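# Move parts box from third shelf into cart tote

## Task

Take the plastic parts box off the third shelf of the supply shelving (counting the lowest shelf as number one) and set it inside the tote on the cart so no part of it sticks out past the tote's rim. Put nothing else in or on the tote, leave no other new item lying on the floor, and make sure the tote still sits in the cart's upper tray at the end. The robot must finish upright and not tipped; falling or leaning means failure.

## Robot and tools

Robot: the LinearBot. It has an omnidirectional base, a column about 1.7 m tall, and a carriage on that column that slides vertically (lift_m, 0 to 1 m). The carriage holds two six-joint arms, and each arm ends in a five-finger hand. The arm bases sit roughly 0.57 m + lift_m above the floor, and the carriage hangs about 0.15 m below them. A hand point can get about 0.78 m from its shoulder but only around 0.4 m below the arm base. With both arms parked, the robot is about 0.85 m wide and 0.65 m long. Parked joints 1-6 are 0, 0.05, 0.05, 1.45, 0, 0.

Cameras: carriage_camera faces forward and tilts about 20 degrees down. left_wrist_camera and right_wrist_camera are on the little-finger side of each wrist and aim at the hand point.

Frames: the base frame is in metres, with its origin on the floor under the base centre; x is forward, y is left, z is up. The left_hand and right_hand readings give each hand point in this frame. The hand point is 0.045 m in front of the palm; its +z runs along the straight fingers and its +y points out of the palm. base_odometry is measured from where the base started. It counts wheel turns only, so slip shows up as travel. Heading is in rad, with left positive.

move: runs one action. "base" takes exactly one key, and each is a relative offset from the base's last reported position, not a pose: translate_m (forward +, -2 to 2 m), strafe_m (left +, -2 to 2 m) or rotate_rad (counter-clockwise +, -6.3 to 6.3). "joints" is a single flat object of absolute targets keyed by name, covering both arms and hands together:
- lift_m: 0 to 1.
- <side>_joint1_rad: -2.617 to 3.054. Yaws the arm about vertical, 0 forward, left +.
- joint2: 0 to 3.141. Shoulder; 0 is back-level, 1.57 is upright, 3.14 is forward-level.
- joint3: 0 to 3.141. Elbow; 0 folded, 3.14 straight.
- joint4: ±1.57. Wrist pitch; + lifts the fingertips.
- joint5: ±1.57. Wrist yaw; + turns the fingertips to the right.
- joint6: ±2.094. Hand roll.
- Hand keys <side>_hand_little/ring/middle/index/thumb_bend/thumb_turn: -1 to 1, where +1 is open/straight or thumb beside the palm, and -1 is curled or thumb in front of the palm.
- <side>_hand_force_limit: -1 to 1, scaling linearly to 0-10 N of fingertip force (15 N for the thumb).
- <side>_hand_speed: -0.96 to 1.
At the start the force limit is 0 and speed is -0.8. "speeds" caps that action only: translate/strafe 0.02-0.5 m/s, rotate 0.05-1.57 rad/s, lift 0.02-0.27 m/s. "min_time_s" (0.1-8 s) sets a minimum duration for the arm motions. "cameras" takes a list drawn from the camera names or "all". "blocking" false makes the call return after about 0.5 s while motion continues. A joint you leave out keeps its earlier target. A single action lasts at most 15 s, and a move times out after 14 s.

wait(seconds 0-10, cameras): lets time pass and reports state. stop(cameras): brakes every running motion, although the base coasts a little. zoom_image(camera, region [x0,y0,x1,y1] px, at most 504x504): enlarges part of the newest image. show_instructions: shows the reference pages. finished_scene: ends the scene permanently.

Results: base_status and joint_status report "done", "moving", "off_target" (at rest short of target, maybe still pushing), "contact_stop" or "time_out" (the target is dropped and the part holds), "not_followed" (a self-collision check withheld the command), or "limit_stop_at_motor_heat". Once an uncommanded stop appears, the remaining calls in that reply are skipped. <side>_hand_stopped_by lists, for little, ring, middle, index, thumb_bend, thumb_turn, one of: moving/target/force/stalled/fault. <side>_<motor>_load_n gives fingertip force in N, + when pushed open; a value near 0 means the grip is lost. motor_effort is a percentage of maximum, with the peak in brackets. Motor temperatures appear per arm; MOTOR HOT shows at 75 °C, and at 100 °C that arm goes limp for 30-60 s. on_its_own reports motion you did not command.

Gripping: a hand motor moves only when its target changes by at least 0.002. It stops at the target, or when its load reaches the force limit, and then locks. For a gentle grasp close with speed -0.94 or lower. To squeeze harder, raise the force limit and send a more-closed target. With the thumb turned in front of the palm, the hand wraps objects about 3.5-6.5 cm thick. A wrist bracket on the little-finger side can catch on things.

Cautions: arms have no contact stop and will keep pushing. The reported hand height tends to be above the real one, and a level hand drops 7-25 cm under 1 kg. Arms moving in step trace curved paths; min_time_s ≥2 or intermediate waypoints keep them straighter. Keep the arms from meeting; a moderate press between them ends the scene. With joint2 below 0.8, an outward joint1 swing of 0.5 or more can hit the column. Drive slowly near furniture, since default speeds make any contact a hard hit. After a contact_stop, back off about 0.2 m. Never reverse under a table edge. Lowering the lift onto something presses hard. The robot can tip when the carriage is high, the arms are extended or loaded, it pushes or pulls, or it stops suddenly. Park the arms to cool them and to drive. Lower loads gently rather than dropping them, and don't disturb the tote or the cart.

Each tool is called after "Emit:" by a JSON object that holds its "op" and its "data".

Reference images:

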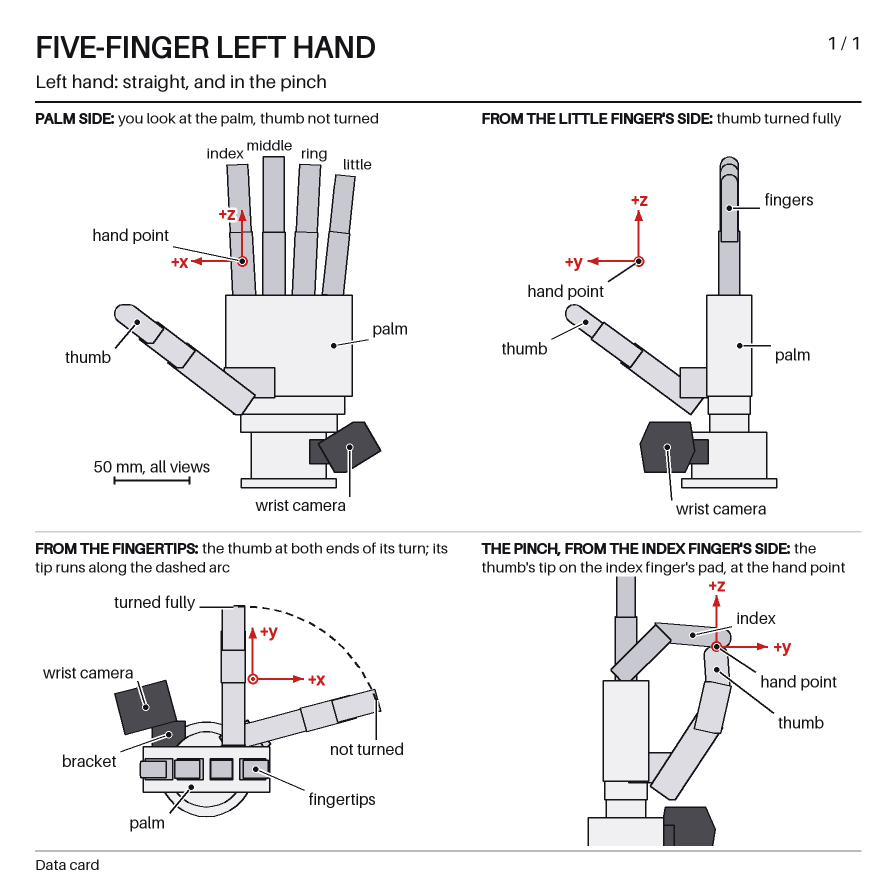

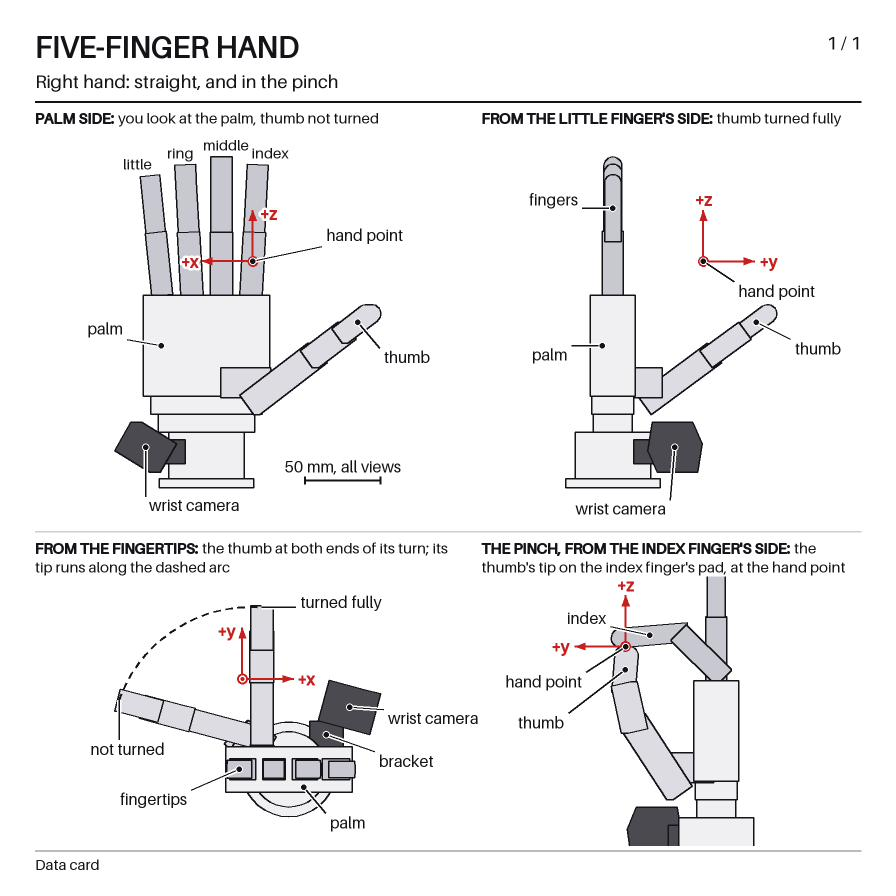

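## Session

Emit:
{"op": "move", "data": {}}

Scene clock: 0.00 s.
Joint torques (N m): no reading
Motor temperatures (°C): left_arm=[19 19 23 23 23 21] | right_arm=[17 19 25 21 21 24]
base_odometry: x=+0.000 y=+0.000 heading=+0.000
base_status: not commanded
joint_positions: lift_m=+0.300 left_joint1_rad=+0.014 left_joint2_rad=+0.039 left_joint3_rad=+0.054 left_joint4_rad=+1.466 left_joint5_rad=+0.043 left_joint6_rad=+0.032 right_joint1_rad=+0.004 right_joint2_rad=+0.065 right_joint3_rad=+0.042 right_joint4_rad=+1.479 right_joint5_rad=+0.024 right_joint6_rad=-0.049 left_hand_little=+1.000 left_hand_ring=+1.000 left_hand_middle=+1.000 left_hand_index=+1.000 left_hand_thumb_turn=+1.000 left_hand_thumb_bend=+1.000 left_hand_force_limit=+0.000 left_hand_speed=-0.800 right_hand_little=+1.000 right_hand_ring=+1.000 right_hand_middle=+1.000 right_hand_index=+1.000 right_hand_thumb_turn=+1.000 right_hand_thumb_bend=+1.000 right_hand_force_limit=+0.000 right_hand_speed=-0.800
joint_status: not commanded
left_hand_stopped_by: target,target,target,target,target,target
right_hand_stopped_by: target,target,target,target,target,target
left_little_load_n: 0.0
left_ring_load_n: 0.0
left_middle_load_n: 0.0
left_index_load_n: 0.0
left_thumb_bend_load_n: 0.0
left_thumb_turn_load_n: 0.0
right_little_load_n: 0.0
right_ring_load_n: 0.0
right_middle_load_n: 0.0
right_index_load_n: 0.0
right_thumb_bend_load_n: 0.0
right_thumb_turn_load_n: 0.0
motor_effort: lift_m=+33 drive_wheels=-1
left_hand: x=+0.3148 y=+0.2821 z=+1.3211 quat_wxyz=(+0.722, -0.016, +0.047, -0.690) (m; base frame)
right_hand: x=+0.3243 y=-0.2945 z=+1.3182 quat_wxyz=(+0.689, -0.034, +0.048, -0.722) (m; base frame)
pictures: carriage_camera, left_wrist_camera, right_wrist_camera
Images, in order (width x height): carriage_camera 672x504, left_wrist_camera 672x504, right_wrist_camera 672x504.

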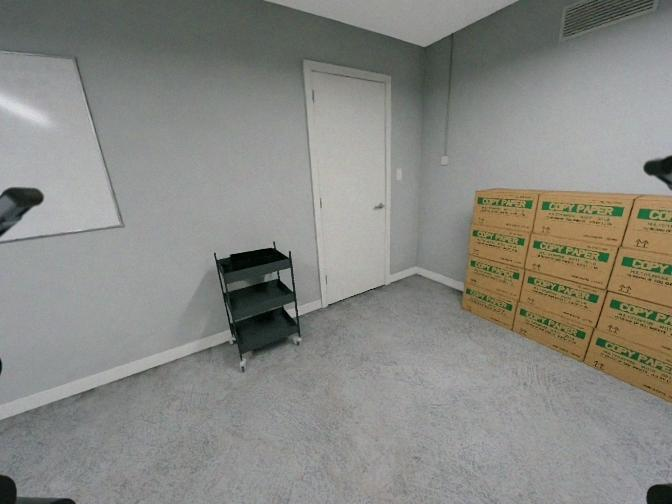

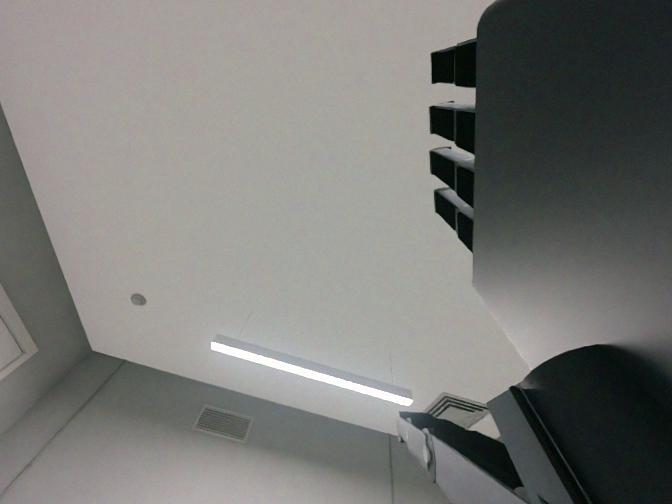

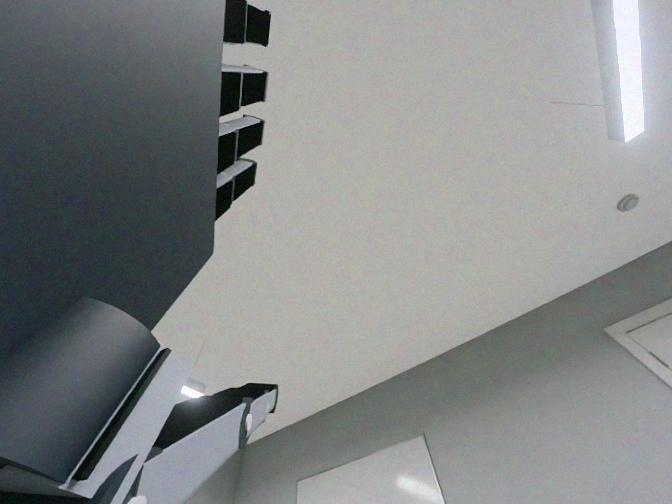

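Emit:
{"op": "zoom_image", "data": {"camera": "carriage_camera", "region": [180, 200, 340, 400]}}

Emit:
{"op": "move", "data": {"base": {"rotate_rad": 1.2}, "cameras": ["carriage_camera"]}}

Emit:
{"op": "move", "data": {"base": {"rotate_rad": 1.2}, "cameras": ["carriage_camera"]}}

Emit:
{"op": "move", "data": {"base": {"rotate_rad": 1.2}, "cameras": ["carriage_camera"]}}

Emit:
{"op": "move", "data": {"base": {"rotate_rad": 1.2}, "cameras": ["carriage_camera"]}}

Scaled by 2.520 from the camera's image (finer frame: 960x720).

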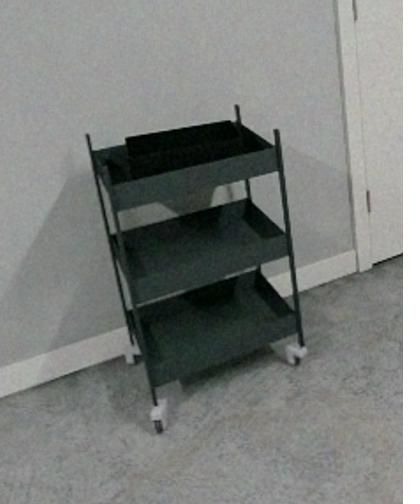

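Scene clock: 7.13 s.
Joint torques (N m): left_arm=[0.13 4.41 5.65 -0.09 0.01 -0.04] | right_arm=[-0.25 3.36 5.23 -0.18 -0.09 -0.06]
move: done
base_odometry: x=+0.000 y=+0.000 heading=+1.199
base_status: done
joint_positions: lift_m=+0.300 left_joint1_rad=+0.014 left_joint2_rad=+0.039 left_joint3_rad=+0.054 left_joint4_rad=+1.465 left_joint5_rad=+0.043 left_joint6_rad=+0.032 right_joint1_rad=+0.004 right_joint2_rad=+0.065 right_joint3_rad=+0.042 right_joint4_rad=+1.477 right_joint5_rad=+0.024 right_joint6_rad=-0.049 left_hand_little=+1.000 left_hand_ring=+1.000 left_hand_middle=+1.000 left_hand_index=+1.000 left_hand_thumb_turn=+1.000 left_hand_thumb_bend=+1.000 left_hand_force_limit=+0.000 left_hand_speed=-0.800 right_hand_little=+1.000 right_hand_ring=+1.000 right_hand_middle=+1.000 right_hand_index=+1.000 right_hand_thumb_turn=+1.000 right_hand_thumb_bend=+1.000 right_hand_force_limit=+0.000 right_hand_speed=-0.800
joint_status: not commanded
left_hand_stopped_by: target,target,target,target,target,target
right_hand_stopped_by: target,target,target,target,target,target
left_little_load_n: 0.0
left_ring_load_n: 0.0
left_middle_load_n: 0.0
left_index_load_n: 0.0
left_thumb_bend_load_n: 0.0
left_thumb_turn_load_n: 0.0
right_little_load_n: 0.0
right_ring_load_n: 0.0
right_middle_load_n: 0.0
right_index_load_n: 0.0
right_thumb_bend_load_n: 0.0
right_thumb_turn_load_n: 0.0
motor_effort: lift_m=+33(33) drive_wheels=+6(17)
left_hand: x=+0.3150 y=+0.2821 z=+1.3210 quat_wxyz=(+0.722, -0.016, +0.047, -0.690)
right_hand: x=+0.3249 y=-0.2945 z=+1.3180 quat_wxyz=(+0.689, -0.034, +0.049, -0.722)
Images, in order (width x height): carriage_camera 672x504.

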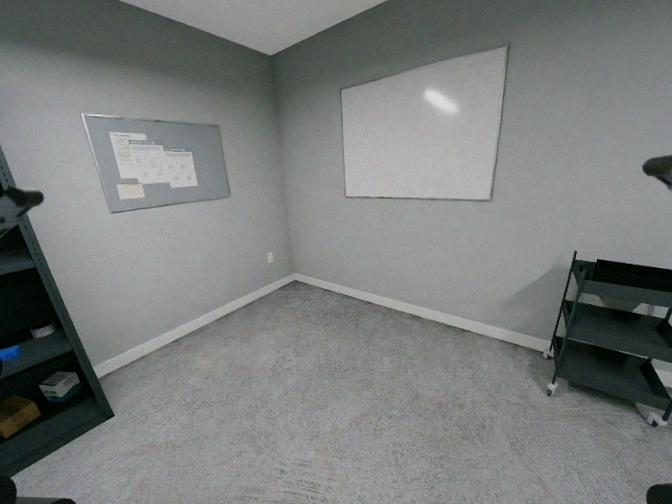

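Scene clock: 9.90 s.
Joint torques (N m): left_arm=[0.12 4.46 5.7 -0.09 0.01 -0.03] | right_arm=[-0.25 3.38 5.22 -0.18 -0.09 -0.05]
move: done
base_odometry: x=+0.000 y=+0.000 heading=+2.399
base_status: done
joint_positions: lift_m=+0.300 left_joint1_rad=+0.014 left_joint2_rad=+0.039 left_joint3_rad=+0.054 left_joint4_rad=+1.465 left_joint5_rad=+0.043 left_joint6_rad=+0.032 right_joint1_rad=+0.004 right_joint2_rad=+0.065 right_joint3_rad=+0.042 right_joint4_rad=+1.476 right_joint5_rad=+0.024 right_joint6_rad=-0.049 left_hand_little=+1.000 left_hand_ring=+1.000 left_hand_middle=+1.000 left_hand_index=+1.000 left_hand_thumb_turn=+1.000 left_hand_thumb_bend=+1.000 left_hand_force_limit=+0.000 left_hand_speed=-0.800 right_hand_little=+1.000 right_hand_ring=+1.000 right_hand_middle=+1.000 right_hand_index=+1.000 right_hand_thumb_turn=+1.000 right_hand_thumb_bend=+1.000 right_hand_force_limit=+0.000 right_hand_speed=-0.800
joint_status: not commanded
left_hand_stopped_by: target,target,target,target,target,target
right_hand_stopped_by: target,target,target,target,target,target
left_little_load_n: 0.0
left_ring_load_n: 0.0
left_middle_load_n: 0.0
left_index_load_n: 0.0
left_thumb_bend_load_n: -0.5
left_thumb_turn_load_n: 0.0
right_little_load_n: 0.0
right_ring_load_n: -0.5
right_middle_load_n: 0.0
right_index_load_n: 0.0
right_thumb_bend_load_n: 0.0
right_thumb_turn_load_n: 0.0
motor_effort: lift_m=+33(33) drive_wheels=+6(17)
left_hand: x=+0.3151 y=+0.2821 z=+1.3210 quat_wxyz=(+0.722, -0.016, +0.047, -0.690)
right_hand: x=+0.3252 y=-0.2945 z=+1.3179 quat_wxyz=(+0.689, -0.035, +0.049, -0.722)
Images, in order (width x height): carriage_camera 672x504.

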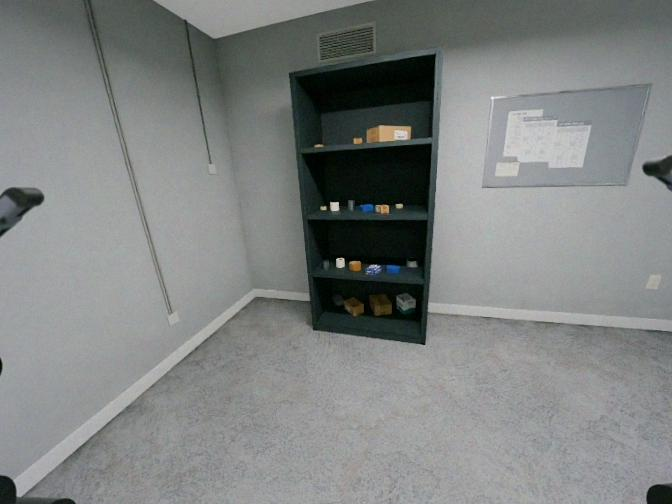

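Scene clock: 12.67 s.
Joint torques (N m): left_arm=[0.09 4.38 5.59 -0.1 0 -0.04] | right_arm=[-0.27 3.34 5.31 -0.16 -0.09 -0.06]
move: done
base_odometry: x=+0.000 y=+0.000 heading=-2.685
base_status: done
joint_positions: lift_m=+0.300 left_joint1_rad=+0.014 left_joint2_rad=+0.039 left_joint3_rad=+0.054 left_joint4_rad=+1.465 left_joint5_rad=+0.043 left_joint6_rad=+0.032 right_joint1_rad=+0.004 right_joint2_rad=+0.065 right_joint3_rad=+0.042 right_joint4_rad=+1.475 right_joint5_rad=+0.024 right_joint6_rad=-0.049 left_hand_little=+1.000 left_hand_ring=+1.000 left_hand_middle=+1.000 left_hand_index=+1.000 left_hand_thumb_turn=+1.000 left_hand_thumb_bend=+1.000 left_hand_force_limit=+0.000 left_hand_speed=-0.800 right_hand_little=+1.000 right_hand_ring=+1.000 right_hand_middle=+1.000 right_hand_index=+1.000 right_hand_thumb_turn=+1.000 right_hand_thumb_bend=+1.000 right_hand_force_limit=+0.000 right_hand_speed=-0.800
joint_status: not commanded
left_hand_stopped_by: target,target,target,target,target,target
right_hand_stopped_by: target,target,target,target,target,target
left_little_load_n: 0.0
left_ring_load_n: 0.0
left_middle_load_n: 0.0
left_index_load_n: 0.0
left_thumb_bend_load_n: 0.0
left_thumb_turn_load_n: 0.0
right_little_load_n: 0.0
right_ring_load_n: 0.0
right_middle_load_n: 0.0
right_index_load_n: 0.0
right_thumb_bend_load_n: 0.0
right_thumb_turn_load_n: 0.0
motor_effort: lift_m=+33(33) drive_wheels=+6(16)
left_hand: x=+0.3151 y=+0.2821 z=+1.3210 quat_wxyz=(+0.722, -0.016, +0.047, -0.690)
right_hand: x=+0.3255 y=-0.2945 z=+1.3178 quat_wxyz=(+0.689, -0.035, +0.050, -0.722)
Images, in order (width x height): carriage_camera 672x504.

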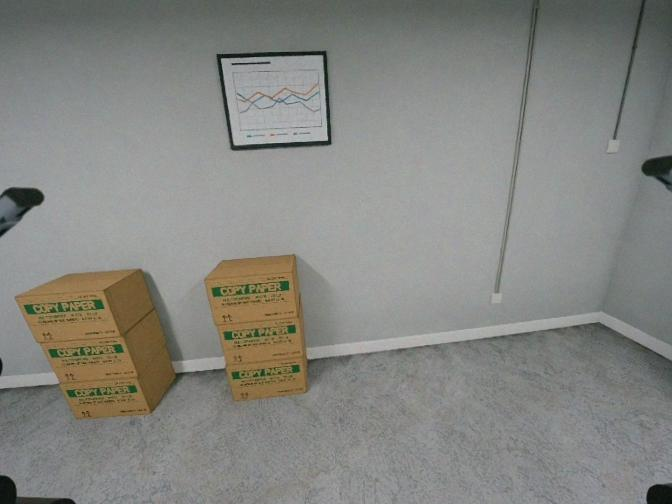

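Scene clock: 15.43 s.
Joint torques (N m): left_arm=[0.14 4.49 5.56 -0.08 0.01 -0.04] | right_arm=[-0.27 3.41 5.29 -0.13 -0.09 -0.05]
move: done
base_odometry: x=+0.000 y=+0.000 heading=-1.485
base_status: done
joint_positions: lift_m=+0.300 left_joint1_rad=+0.014 left_joint2_rad=+0.039 left_joint3_rad=+0.054 left_joint4_rad=+1.464 left_joint5_rad=+0.043 left_joint6_rad=+0.032 right_joint1_rad=+0.004 right_joint2_rad=+0.065 right_joint3_rad=+0.042 right_joint4_rad=+1.474 right_joint5_rad=+0.024 right_joint6_rad=-0.049 left_hand_little=+1.000 left_hand_ring=+1.000 left_hand_middle=+1.000 left_hand_index=+1.000 left_hand_thumb_turn=+1.000 left_hand_thumb_bend=+1.000 left_hand_force_limit=+0.000 left_hand_speed=-0.800 right_hand_little=+1.000 right_hand_ring=+1.000 right_hand_middle=+1.000 right_hand_index=+1.000 right_hand_thumb_turn=+1.000 right_hand_thumb_bend=+1.000 right_hand_force_limit=+0.000 right_hand_speed=-0.800
joint_status: not commanded
left_hand_stopped_by: target,target,target,target,target,target
right_hand_stopped_by: target,target,target,target,target,target
left_little_load_n: 0.0
left_ring_load_n: 0.0
left_middle_load_n: 0.0
left_index_load_n: 0.0
left_thumb_bend_load_n: 0.0
left_thumb_turn_load_n: 0.0
right_little_load_n: 0.0
right_ring_load_n: 0.0
right_middle_load_n: 0.0
right_index_load_n: 0.0
right_thumb_bend_load_n: 0.0
right_thumb_turn_load_n: -0.5
motor_effort: lift_m=+33(33) drive_wheels=+6(15)
left_hand: x=+0.3152 y=+0.2821 z=+1.3210 quat_wxyz=(+0.721, -0.016, +0.047, -0.691)
right_hand: x=+0.3257 y=-0.2945 z=+1.3177 quat_wxyz=(+0.689, -0.036, +0.050, -0.722)
Images, in order (width x height): carriage_camera 672x504.

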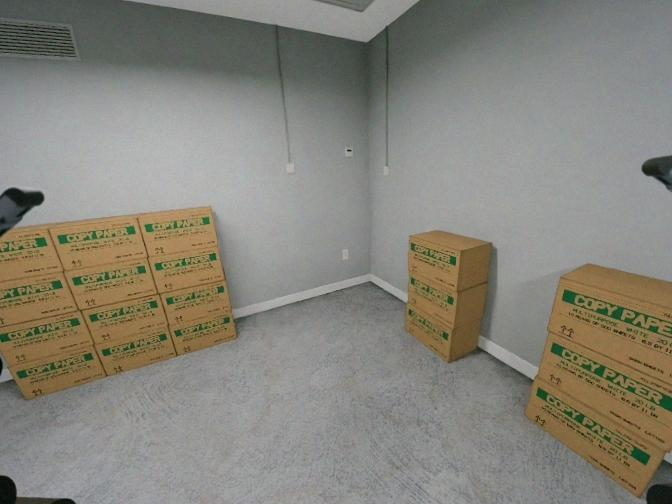

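Emit:
{"op": "move", "data": {"base": {"rotate_rad": -2.398}, "cameras": ["carriage_camera"]}}

Emit:
{"op": "zoom_image", "data": {"camera": "carriage_camera", "region": [290, 180, 450, 300]}}

Scene clock: 22.20 s.
Joint torques (N m): left_arm=[0.13 4.45 5.68 -0.04 0.01 -0.04] | right_arm=[-0.25 3.34 5.37 -0.08 -0.09 -0.05]
move: done
base_odometry: x=+0.000 y=+0.000 heading=+2.401
base_status: done
joint_positions: lift_m=+0.300 left_joint1_rad=+0.014 left_joint2_rad=+0.039 left_joint3_rad=+0.054 left_joint4_rad=+1.463 left_joint5_rad=+0.043 left_joint6_rad=+0.032 right_joint1_rad=+0.004 right_joint2_rad=+0.065 right_joint3_rad=+0.042 right_joint4_rad=+1.469 right_joint5_rad=+0.024 right_joint6_rad=-0.049 left_hand_little=+1.000 left_hand_ring=+1.000 left_hand_middle=+1.000 left_hand_index=+1.000 left_hand_thumb_turn=+1.000 left_hand_thumb_bend=+1.000 left_hand_force_limit=+0.000 left_hand_speed=-0.800 right_hand_little=+1.000 right_hand_ring=+1.000 right_hand_middle=+1.000 right_hand_index=+1.000 right_hand_thumb_turn=+1.000 right_hand_thumb_bend=+1.000 right_hand_force_limit=+0.000 right_hand_speed=-0.800
joint_status: not commanded
left_hand_stopped_by: target,target,target,target,target,target
right_hand_stopped_by: target,target,target,target,target,target
left_little_load_n: 0.0
left_ring_load_n: 0.0
left_middle_load_n: 0.0
left_index_load_n: 0.0
left_thumb_bend_load_n: 0.0
left_thumb_turn_load_n: 0.0
right_little_load_n: 0.0
right_ring_load_n: 0.0
right_middle_load_n: 0.0
right_index_load_n: 0.0
right_thumb_bend_load_n: 0.0
right_thumb_turn_load_n: 0.0
motor_effort: lift_m=+33(33) drive_wheels=+6(17)
left_hand: x=+0.3156 y=+0.2821 z=+1.3208 quat_wxyz=(+0.722, -0.017, +0.048, -0.690)
right_hand: x=+0.3269 y=-0.2945 z=+1.3173 quat_wxyz=(+0.689, -0.037, +0.051, -0.722)
Images, in order (width x height): carriage_camera 672x504.

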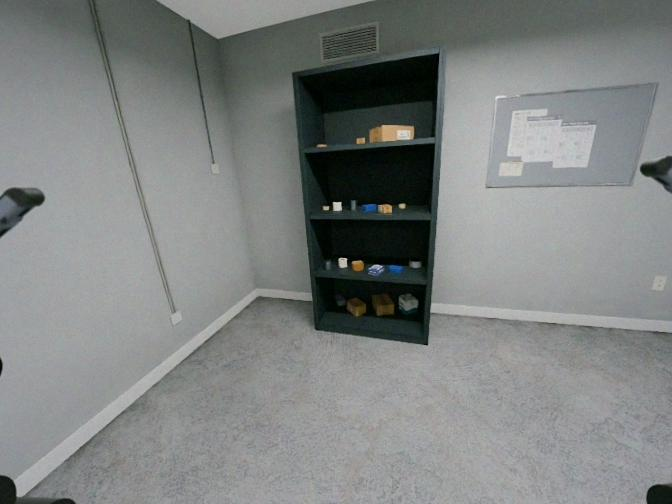

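Scaled by 3.150 from the camera's image (finer frame: 960x720).

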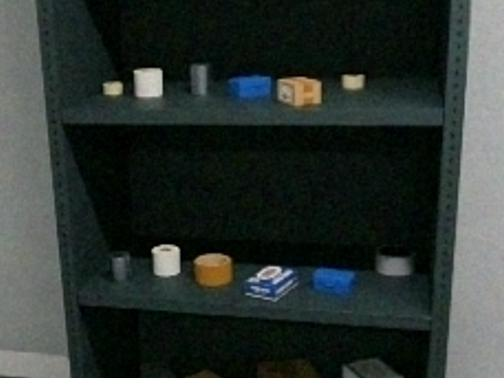

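Emit:
{"op": "move", "data": {"base": {"rotate_rad": -0.22}, "cameras": ["carriage_camera"]}}

Emit:
{"op": "zoom_image", "data": {"camera": "carriage_camera", "region": [230, 180, 430, 360]}}

Scene clock: 38.57 s.
Joint torques (N m): left_arm=[0.12 4.46 5.65 -0.07 0 -0.03] | right_arm=[-0.25 3.4 5.3 -0.09 -0.09 -0.05]
move: done
base_odometry: x=+0.000 y=+0.000 heading=+2.181
base_status: done
joint_positions: lift_m=+0.300 left_joint1_rad=+0.014 left_joint2_rad=+0.039 left_joint3_rad=+0.054 left_joint4_rad=+1.463 left_joint5_rad=+0.043 left_joint6_rad=+0.032 right_joint1_rad=+0.004 right_joint2_rad=+0.065 right_joint3_rad=+0.042 right_joint4_rad=+1.470 right_joint5_rad=+0.024 right_joint6_rad=-0.049 left_hand_little=+1.000 left_hand_ring=+1.000 left_hand_middle=+1.000 left_hand_index=+1.000 left_hand_thumb_turn=+1.000 left_hand_thumb_bend=+1.000 left_hand_force_limit=+0.000 left_hand_speed=-0.800 right_hand_little=+1.000 right_hand_ring=+1.000 right_hand_middle=+1.000 right_hand_index=+1.000 right_hand_thumb_turn=+1.000 right_hand_thumb_bend=+1.000 right_hand_force_limit=+0.000 right_hand_speed=-0.800
joint_status: not commanded
left_hand_stopped_by: target,target,target,target,target,target
right_hand_stopped_by: target,target,target,target,target,target
left_little_load_n: 0.0
left_ring_load_n: 0.0
left_middle_load_n: 0.0
left_index_load_n: 0.0
left_thumb_bend_load_n: 0.0
left_thumb_turn_load_n: 0.0
right_little_load_n: 0.0
right_ring_load_n: 0.0
right_middle_load_n: 0.0
right_index_load_n: 0.0
right_thumb_bend_load_n: 0.0
right_thumb_turn_load_n: 0.0
motor_effort: lift_m=+33(33) drive_wheels=+7(16)
left_hand: x=+0.3154 y=+0.2821 z=+1.3209 quat_wxyz=(+0.722, -0.017, +0.048, -0.690)
right_hand: x=+0.3266 y=-0.2945 z=+1.3174 quat_wxyz=(+0.689, -0.037, +0.051, -0.722)
Images, in order (width x height): carriage_camera 672x504.

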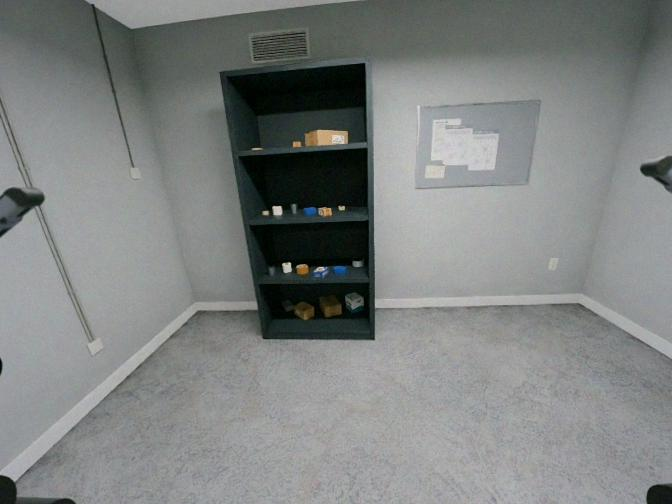

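Scaled by 2.520 from the camera's image (finer frame: 960x720).

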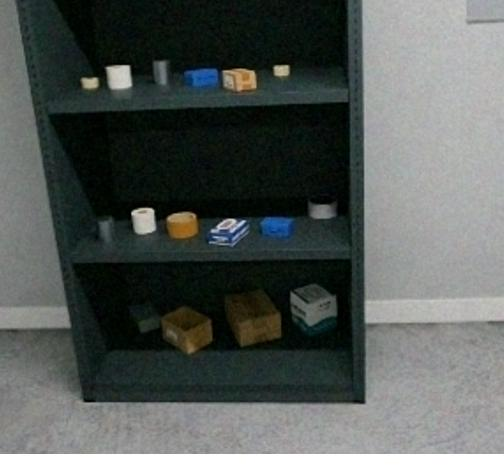

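Emit:
{"op": "move", "data": {"base": {"rotate_rad": 0.04}, "cameras": []}}

Emit:
{"op": "move", "data": {"base": {"translate_m": 0.8}, "speeds": {"translate_m": 0.3}, "cameras": ["carriage_camera"]}}

Emit:
{"op": "zoom_image", "data": {"camera": "carriage_camera", "region": [130, 150, 430, 350]}}

Scene clock: 76.17 s.
Joint torques (N m): left_arm=[0.12 4.42 5.61 -0.08 0 -0.03] | right_arm=[-0.27 3.37 5.24 -0.1 -0.09 -0.05]
Motor temperatures (°C): left_arm=[19 21 28 23 23 21] | right_arm=[17 21 27 20 21 24]
move: done
base_odometry: x=+0.000 y=+0.000 heading=+2.221
base_status: done
joint_positions: lift_m=+0.300 left_joint1_rad=+0.014 left_joint2_rad=+0.039 left_joint3_rad=+0.054 left_joint4_rad=+1.464 left_joint5_rad=+0.043 left_joint6_rad=+0.032 right_joint1_rad=+0.004 right_joint2_rad=+0.065 right_joint3_rad=+0.042 right_joint4_rad=+1.471 right_joint5_rad=+0.024 right_joint6_rad=-0.049 left_hand_little=+1.000 left_hand_ring=+1.000 left_hand_middle=+1.000 left_hand_index=+1.000 left_hand_thumb_turn=+1.000 left_hand_thumb_bend=+1.000 left_hand_force_limit=+0.000 left_hand_speed=-0.800 right_hand_little=+1.000 right_hand_ring=+1.000 right_hand_middle=+1.000 right_hand_index=+1.000 right_hand_thumb_turn=+1.000 right_hand_thumb_bend=+1.000 right_hand_force_limit=+0.000 right_hand_speed=-0.800
joint_status: not commanded
left_hand_stopped_by: target,target,target,target,target,target
right_hand_stopped_by: target,target,target,target,target,target
left_little_load_n: 0.0
left_ring_load_n: 0.0
left_middle_load_n: 0.0
left_index_load_n: 0.0
left_thumb_bend_load_n: 0.0
left_thumb_turn_load_n: 0.0
right_little_load_n: 0.0
right_ring_load_n: 0.0
right_middle_load_n: 0.0
right_index_load_n: 0.0
right_thumb_bend_load_n: 0.0
right_thumb_turn_load_n: 0.0
motor_effort: lift_m=+33(33) drive_wheels=+2(8)
left_hand: x=+0.3152 y=+0.2821 z=+1.3210 quat_wxyz=(+0.722, -0.016, +0.047, -0.690)
right_hand: x=+0.3263 y=-0.2945 z=+1.3175 quat_wxyz=(+0.689, -0.036, +0.051, -0.722)

Scene clock: 80.43 s.
Joint torques (N m): left_arm=[0.09 4.51 5.57 -0.09 0.01 -0.03] | right_arm=[-0.27 3.34 5.26 -0.13 -0.09 -0.06]
move: done
base_odometry: x=-0.483 y=+0.638 heading=+2.220
base_status: done
joint_positions: lift_m=+0.300 left_joint1_rad=+0.014 left_joint2_rad=+0.039 left_joint3_rad=+0.054 left_joint4_rad=+1.464 left_joint5_rad=+0.043 left_joint6_rad=+0.032 right_joint1_rad=+0.004 right_joint2_rad=+0.065 right_joint3_rad=+0.042 right_joint4_rad=+1.473 right_joint5_rad=+0.024 right_joint6_rad=-0.049 left_hand_little=+1.000 left_hand_ring=+1.000 left_hand_middle=+1.000 left_hand_index=+1.000 left_hand_thumb_turn=+1.000 left_hand_thumb_bend=+1.000 left_hand_force_limit=+0.000 left_hand_speed=-0.800 right_hand_little=+1.000 right_hand_ring=+1.000 right_hand_middle=+1.000 right_hand_index=+1.000 right_hand_thumb_turn=+1.000 right_hand_thumb_bend=+1.000 right_hand_force_limit=+0.000 right_hand_speed=-0.800
joint_status: not commanded
left_hand_stopped_by: target,target,target,target,target,target
right_hand_stopped_by: target,target,target,target,target,target
left_little_load_n: 0.0
left_ring_load_n: 0.0
left_middle_load_n: 0.0
left_index_load_n: 0.0
left_thumb_bend_load_n: 0.0
left_thumb_turn_load_n: 0.0
right_little_load_n: 0.0
right_ring_load_n: 0.0
right_middle_load_n: 0.0
right_index_load_n: 0.0
right_thumb_bend_load_n: 0.0
right_thumb_turn_load_n: 0.0
motor_effort: lift_m=+33(33) drive_wheels=-9(24)
left_hand: x=+0.3152 y=+0.2821 z=+1.3210 quat_wxyz=(+0.722, -0.016, +0.047, -0.690)
right_hand: x=+0.3259 y=-0.2945 z=+1.3177 quat_wxyz=(+0.689, -0.036, +0.050, -0.722)
Images, in order (width x height): carriage_camera 672x504.

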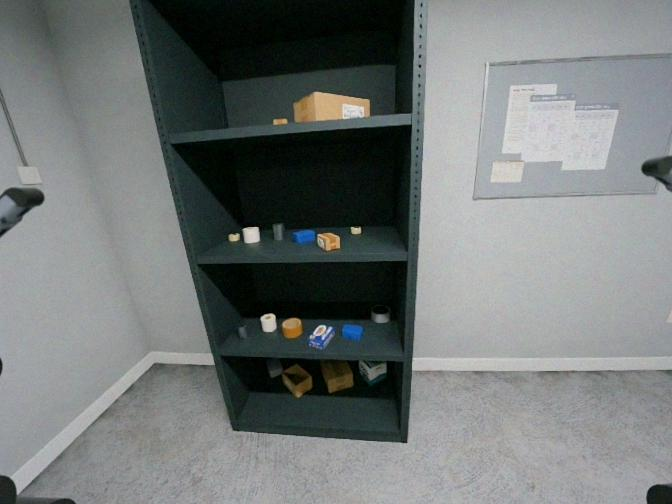

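Scaled by 1.680 from the camera's image (finer frame: 960x720).

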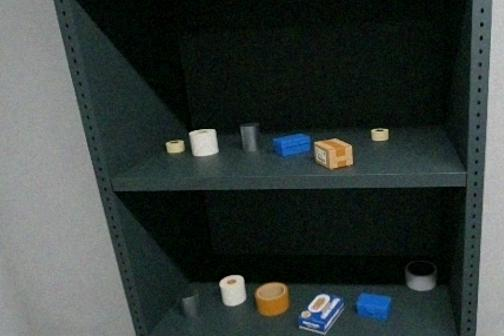

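Emit:
{"op": "move", "data": {"base": {"rotate_rad": -0.1}, "joints": {"lift_m": 0.48, "left_joint2_rad": 2.4, "left_joint3_rad": 2.4, "left_joint4_rad": -0.785, "left_joint5_rad": 0, "left_joint6_rad": 0, "left_hand_thumb_turn": -1}, "min_time_s": 4, "cameras": ["all"]}}

Scene clock: 119.83 s.
Joint torques (N m): left_arm=[0.1 -12.51 9.42 1.49 -0.12 -0.12] | right_arm=[-0.25 3.45 5.3 -0.16 -0.09 -0.05]
move: done
base_odometry: x=-0.484 y=+0.638 heading=+2.120
base_status: done
joint_positions: lift_m=+0.480 left_joint1_rad=+0.014 left_joint2_rad=+2.369 left_joint3_rad=+2.378 left_joint4_rad=-0.768 left_joint5_rad=+0.015 left_joint6_rad=+0.008 right_joint1_rad=+0.004 right_joint2_rad=+0.065 right_joint3_rad=+0.042 right_joint4_rad=+1.475 right_joint5_rad=+0.024 right_joint6_rad=-0.049 left_hand_little=+1.000 left_hand_ring=+1.000 left_hand_middle=+1.000 left_hand_index=+1.000 left_hand_thumb_turn=-1.000 left_hand_thumb_bend=+1.000 left_hand_force_limit=+0.000 left_hand_speed=-0.800 right_hand_little=+1.000 right_hand_ring=+1.000 right_hand_middle=+1.000 right_hand_index=+1.000 right_hand_thumb_turn=+1.000 right_hand_thumb_bend=+1.000 right_hand_force_limit=+0.000 right_hand_speed=-0.800
joint_status: all done
left_hand_stopped_by: target,target,target,target,target,target
right_hand_stopped_by: target,target,target,target,target,target
left_little_load_n: 0.0
left_ring_load_n: 0.0
left_middle_load_n: 0.0
left_index_load_n: -0.5
left_thumb_bend_load_n: 0.0
left_thumb_turn_load_n: 0.0
right_little_load_n: 0.0
right_ring_load_n: 0.0
right_middle_load_n: 0.0
right_index_load_n: 0.0
right_thumb_bend_load_n: 0.0
right_thumb_turn_load_n: 0.0
motor_effort: lift_m=+33(41) drive_wheels=-4(11)
left_hand: x=+0.8359 y=+0.2934 z=+1.1848 quat_wxyz=(+0.277, -0.650, +0.650, -0.281)
right_hand: x=+0.3250 y=-0.2945 z=+1.4980 quat_wxyz=(+0.689, -0.035, +0.049, -0.722)
pictures: carriage_camera, left_wrist_camera, right_wrist_camera
Images, in order (width x height): carriage_camera 672x504, left_wrist_camera 672x504, right_wrist_camera 672x504.

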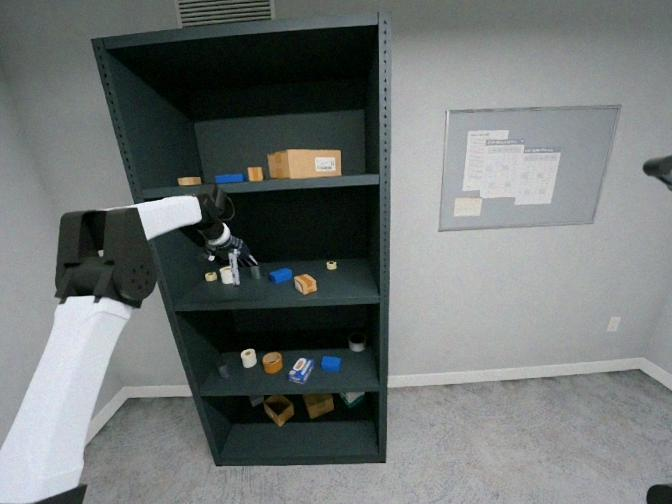

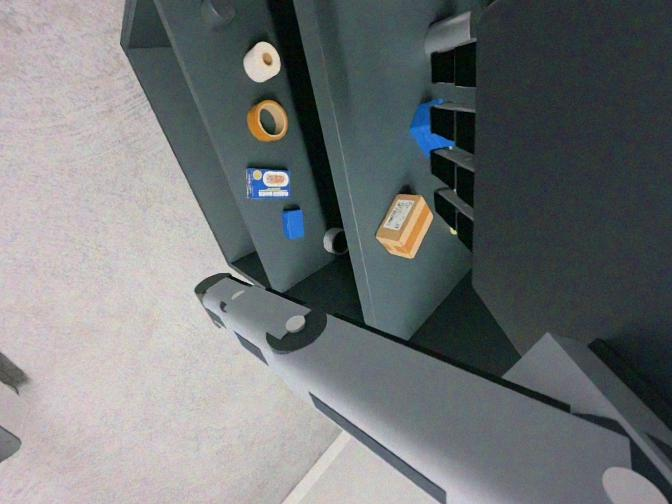

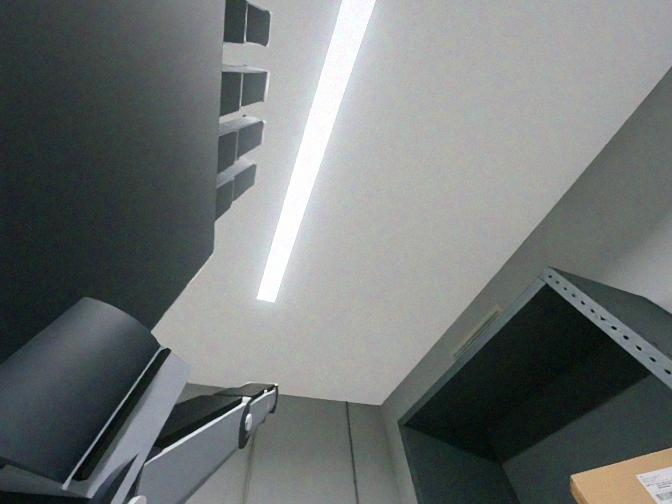

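Emit:
{"op": "move", "data": {"joints": {"lift_m": 0.31}, "cameras": ["all"]}}

Emit:
{"op": "zoom_image", "data": {"camera": "carriage_camera", "region": [130, 120, 430, 345]}}

Emit:
{"op": "zoom_image", "data": {"camera": "left_wrist_camera", "region": [270, 0, 570, 300]}}

Scene clock: 145.23 s.
Joint torques (N m): left_arm=[0.14 -13.98 8.36 1.59 -0.12 -0.11] | right_arm=[-0.25 3.41 5.18 -0.18 -0.09 -0.06]
Motor temperatures (°C): left_arm=[19 28 33 27 23 21] | right_arm=[17 21 28 20 21 24]
move: done
base_odometry: x=-0.484 y=+0.638 heading=+2.120
base_status: not commanded
joint_positions: lift_m=+0.310 left_joint1_rad=+0.014 left_joint2_rad=+2.384 left_joint3_rad=+2.389 left_joint4_rad=-0.780 left_joint5_rad=+0.015 left_joint6_rad=+0.008 right_joint1_rad=+0.004 right_joint2_rad=+0.065 right_joint3_rad=+0.042 right_joint4_rad=+1.476 right_joint5_rad=+0.024 right_joint6_rad=-0.049 left_hand_little=+1.000 left_hand_ring=+1.000 left_hand_middle=+1.000 left_hand_index=+1.000 left_hand_thumb_turn=-1.000 left_hand_thumb_bend=+1.000 left_hand_force_limit=+0.000 left_hand_speed=-0.800 right_hand_little=+1.000 right_hand_ring=+1.000 right_hand_middle=+1.000 right_hand_index=+1.000 right_hand_thumb_turn=+1.000 right_hand_thumb_bend=+1.000 right_hand_force_limit=+0.000 right_hand_speed=-0.800
joint_status: all done
left_hand_stopped_by: target,target,target,target,target,target
right_hand_stopped_by: target,target,target,target,target,target
left_little_load_n: 0.0
left_ring_load_n: 0.0
left_middle_load_n: 0.5
left_index_load_n: 0.0
left_thumb_bend_load_n: 0.0
left_thumb_turn_load_n: 0.5
right_little_load_n: 0.0
right_ring_load_n: 0.0
right_middle_load_n: 0.0
right_index_load_n: 0.0
right_thumb_bend_load_n: 0.0
right_thumb_turn_load_n: 0.0
motor_effort: lift_m=+35(37) drive_wheels=-4(4)
left_hand: x=+0.8352 y=+0.2935 z=+1.0088 quat_wxyz=(+0.272, -0.652, +0.652, -0.276)
right_hand: x=+0.3248 y=-0.2945 z=+1.3279 quat_wxyz=(+0.689, -0.034, +0.049, -0.722)
pictures: carriage_camera, left_wrist_camera, right_wrist_camera
Images, in order (width x height): carriage_camera 672x504, left_wrist_camera 672x504, right_wrist_camera 672x504.

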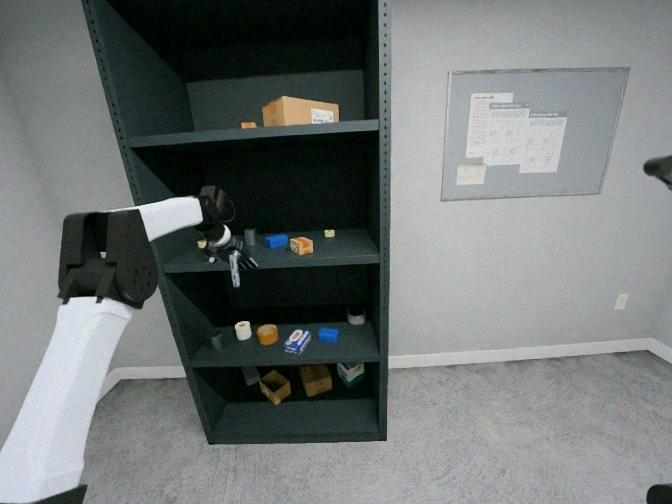

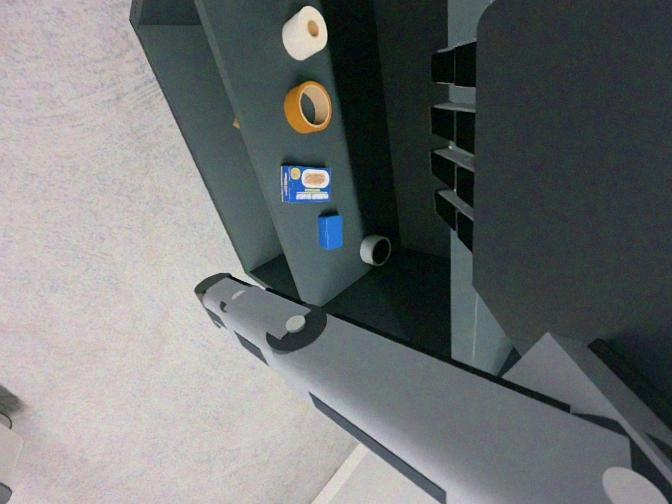

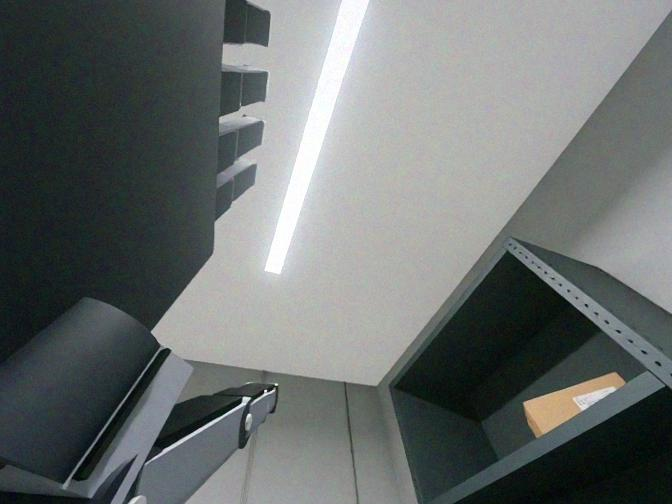

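Scaled by 1.680 from the camera's image (finer frame: 960x720).

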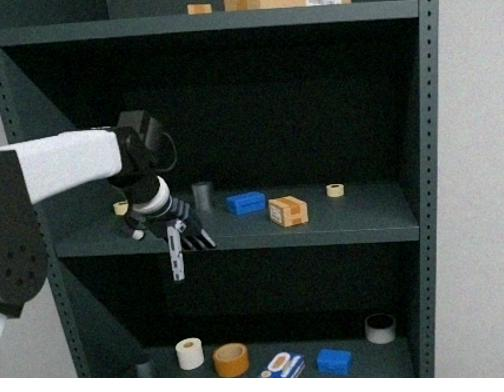

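Scaled by 1.680 from the camera's image (finer frame: 960x720).

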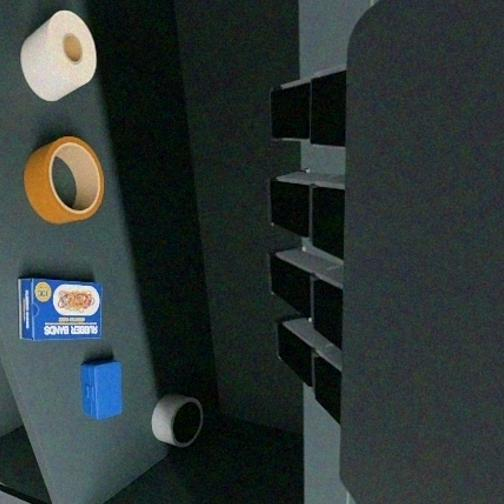

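Emit:
{"op": "move", "data": {"base": {"translate_m": 0.25}, "speeds": {"translate_m": 0.15}, "cameras": ["carriage_camera", "left_wrist_camera"]}}

Emit:
{"op": "zoom_image", "data": {"camera": "carriage_camera", "region": [130, 180, 380, 340]}}

Emit:
{"op": "zoom_image", "data": {"camera": "left_wrist_camera", "region": [270, 0, 570, 300]}}

Scene clock: 161.83 s.
Joint torques (N m): left_arm=[0.13 -13.94 8.34 1.6 -0.11 -0.11] | right_arm=[-0.27 3.47 5.23 -0.17 -0.09 -0.06]
move: done
base_odometry: x=-0.614 y=+0.851 heading=+2.119
base_status: done
joint_positions: lift_m=+0.310 left_joint1_rad=+0.014 left_joint2_rad=+2.384 left_joint3_rad=+2.389 left_joint4_rad=-0.781 left_joint5_rad=+0.014 left_joint6_rad=+0.008 right_joint1_rad=+0.004 right_joint2_rad=+0.065 right_joint3_rad=+0.042 right_joint4_rad=+1.475 right_joint5_rad=+0.024 right_joint6_rad=-0.049 left_hand_little=+1.000 left_hand_ring=+1.000 left_hand_middle=+1.000 left_hand_index=+1.000 left_hand_thumb_turn=-1.000 left_hand_thumb_bend=+1.000 left_hand_force_limit=+0.000 left_hand_speed=-0.800 right_hand_little=+1.000 right_hand_ring=+1.000 right_hand_middle=+1.000 right_hand_index=+1.000 right_hand_thumb_turn=+1.000 right_hand_thumb_bend=+1.000 right_hand_force_limit=+0.000 right_hand_speed=-0.800
joint_status: not commanded
left_hand_stopped_by: target,target,target,target,target,target
right_hand_stopped_by: target,target,target,target,target,target
left_little_load_n: 0.0
left_ring_load_n: 0.0
left_middle_load_n: 0.0
left_index_load_n: 0.0
left_thumb_bend_load_n: 0.0
left_thumb_turn_load_n: 0.0
right_little_load_n: 0.0
right_ring_load_n: 0.0
right_middle_load_n: 0.0
right_index_load_n: -0.5
right_thumb_bend_load_n: 0.0
right_thumb_turn_load_n: 0.0
motor_effort: lift_m=+35(35) drive_wheels=-9(20)
left_hand: x=+0.8351 y=+0.2936 z=+1.0086 quat_wxyz=(+0.272, -0.652, +0.652, -0.275)
right_hand: x=+0.3250 y=-0.2945 z=+1.3278 quat_wxyz=(+0.689, -0.035, +0.049, -0.722)
Images, in order (width x height): carriage_camera 672x504, left_wrist_camera 672x504.

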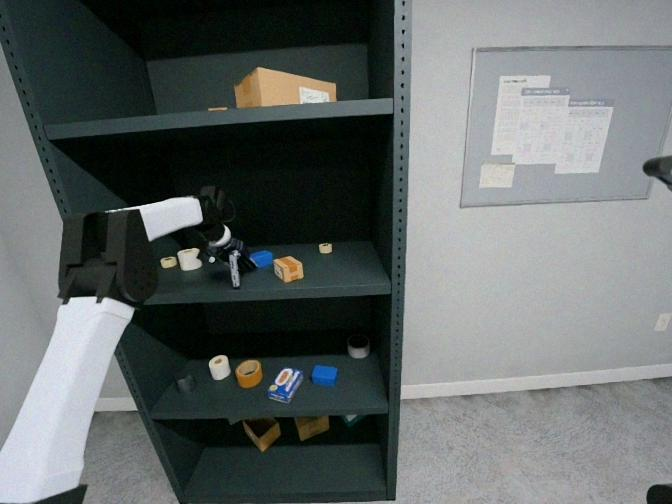

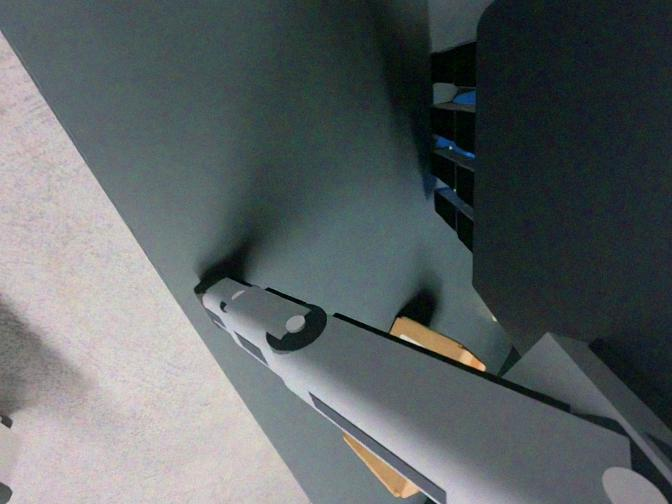

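Scaled by 2.016 from the camera's image (finer frame: 960x720).

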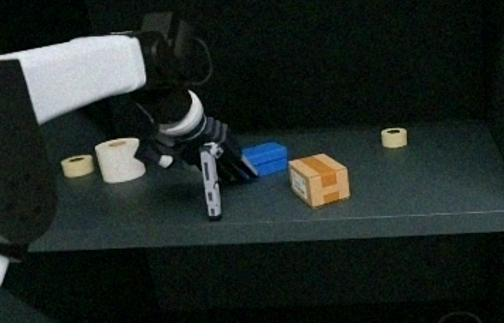

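Scaled by 1.680 from the camera's image (finer frame: 960x720).

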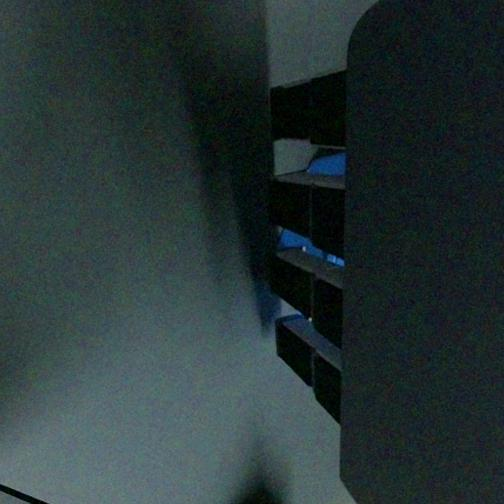

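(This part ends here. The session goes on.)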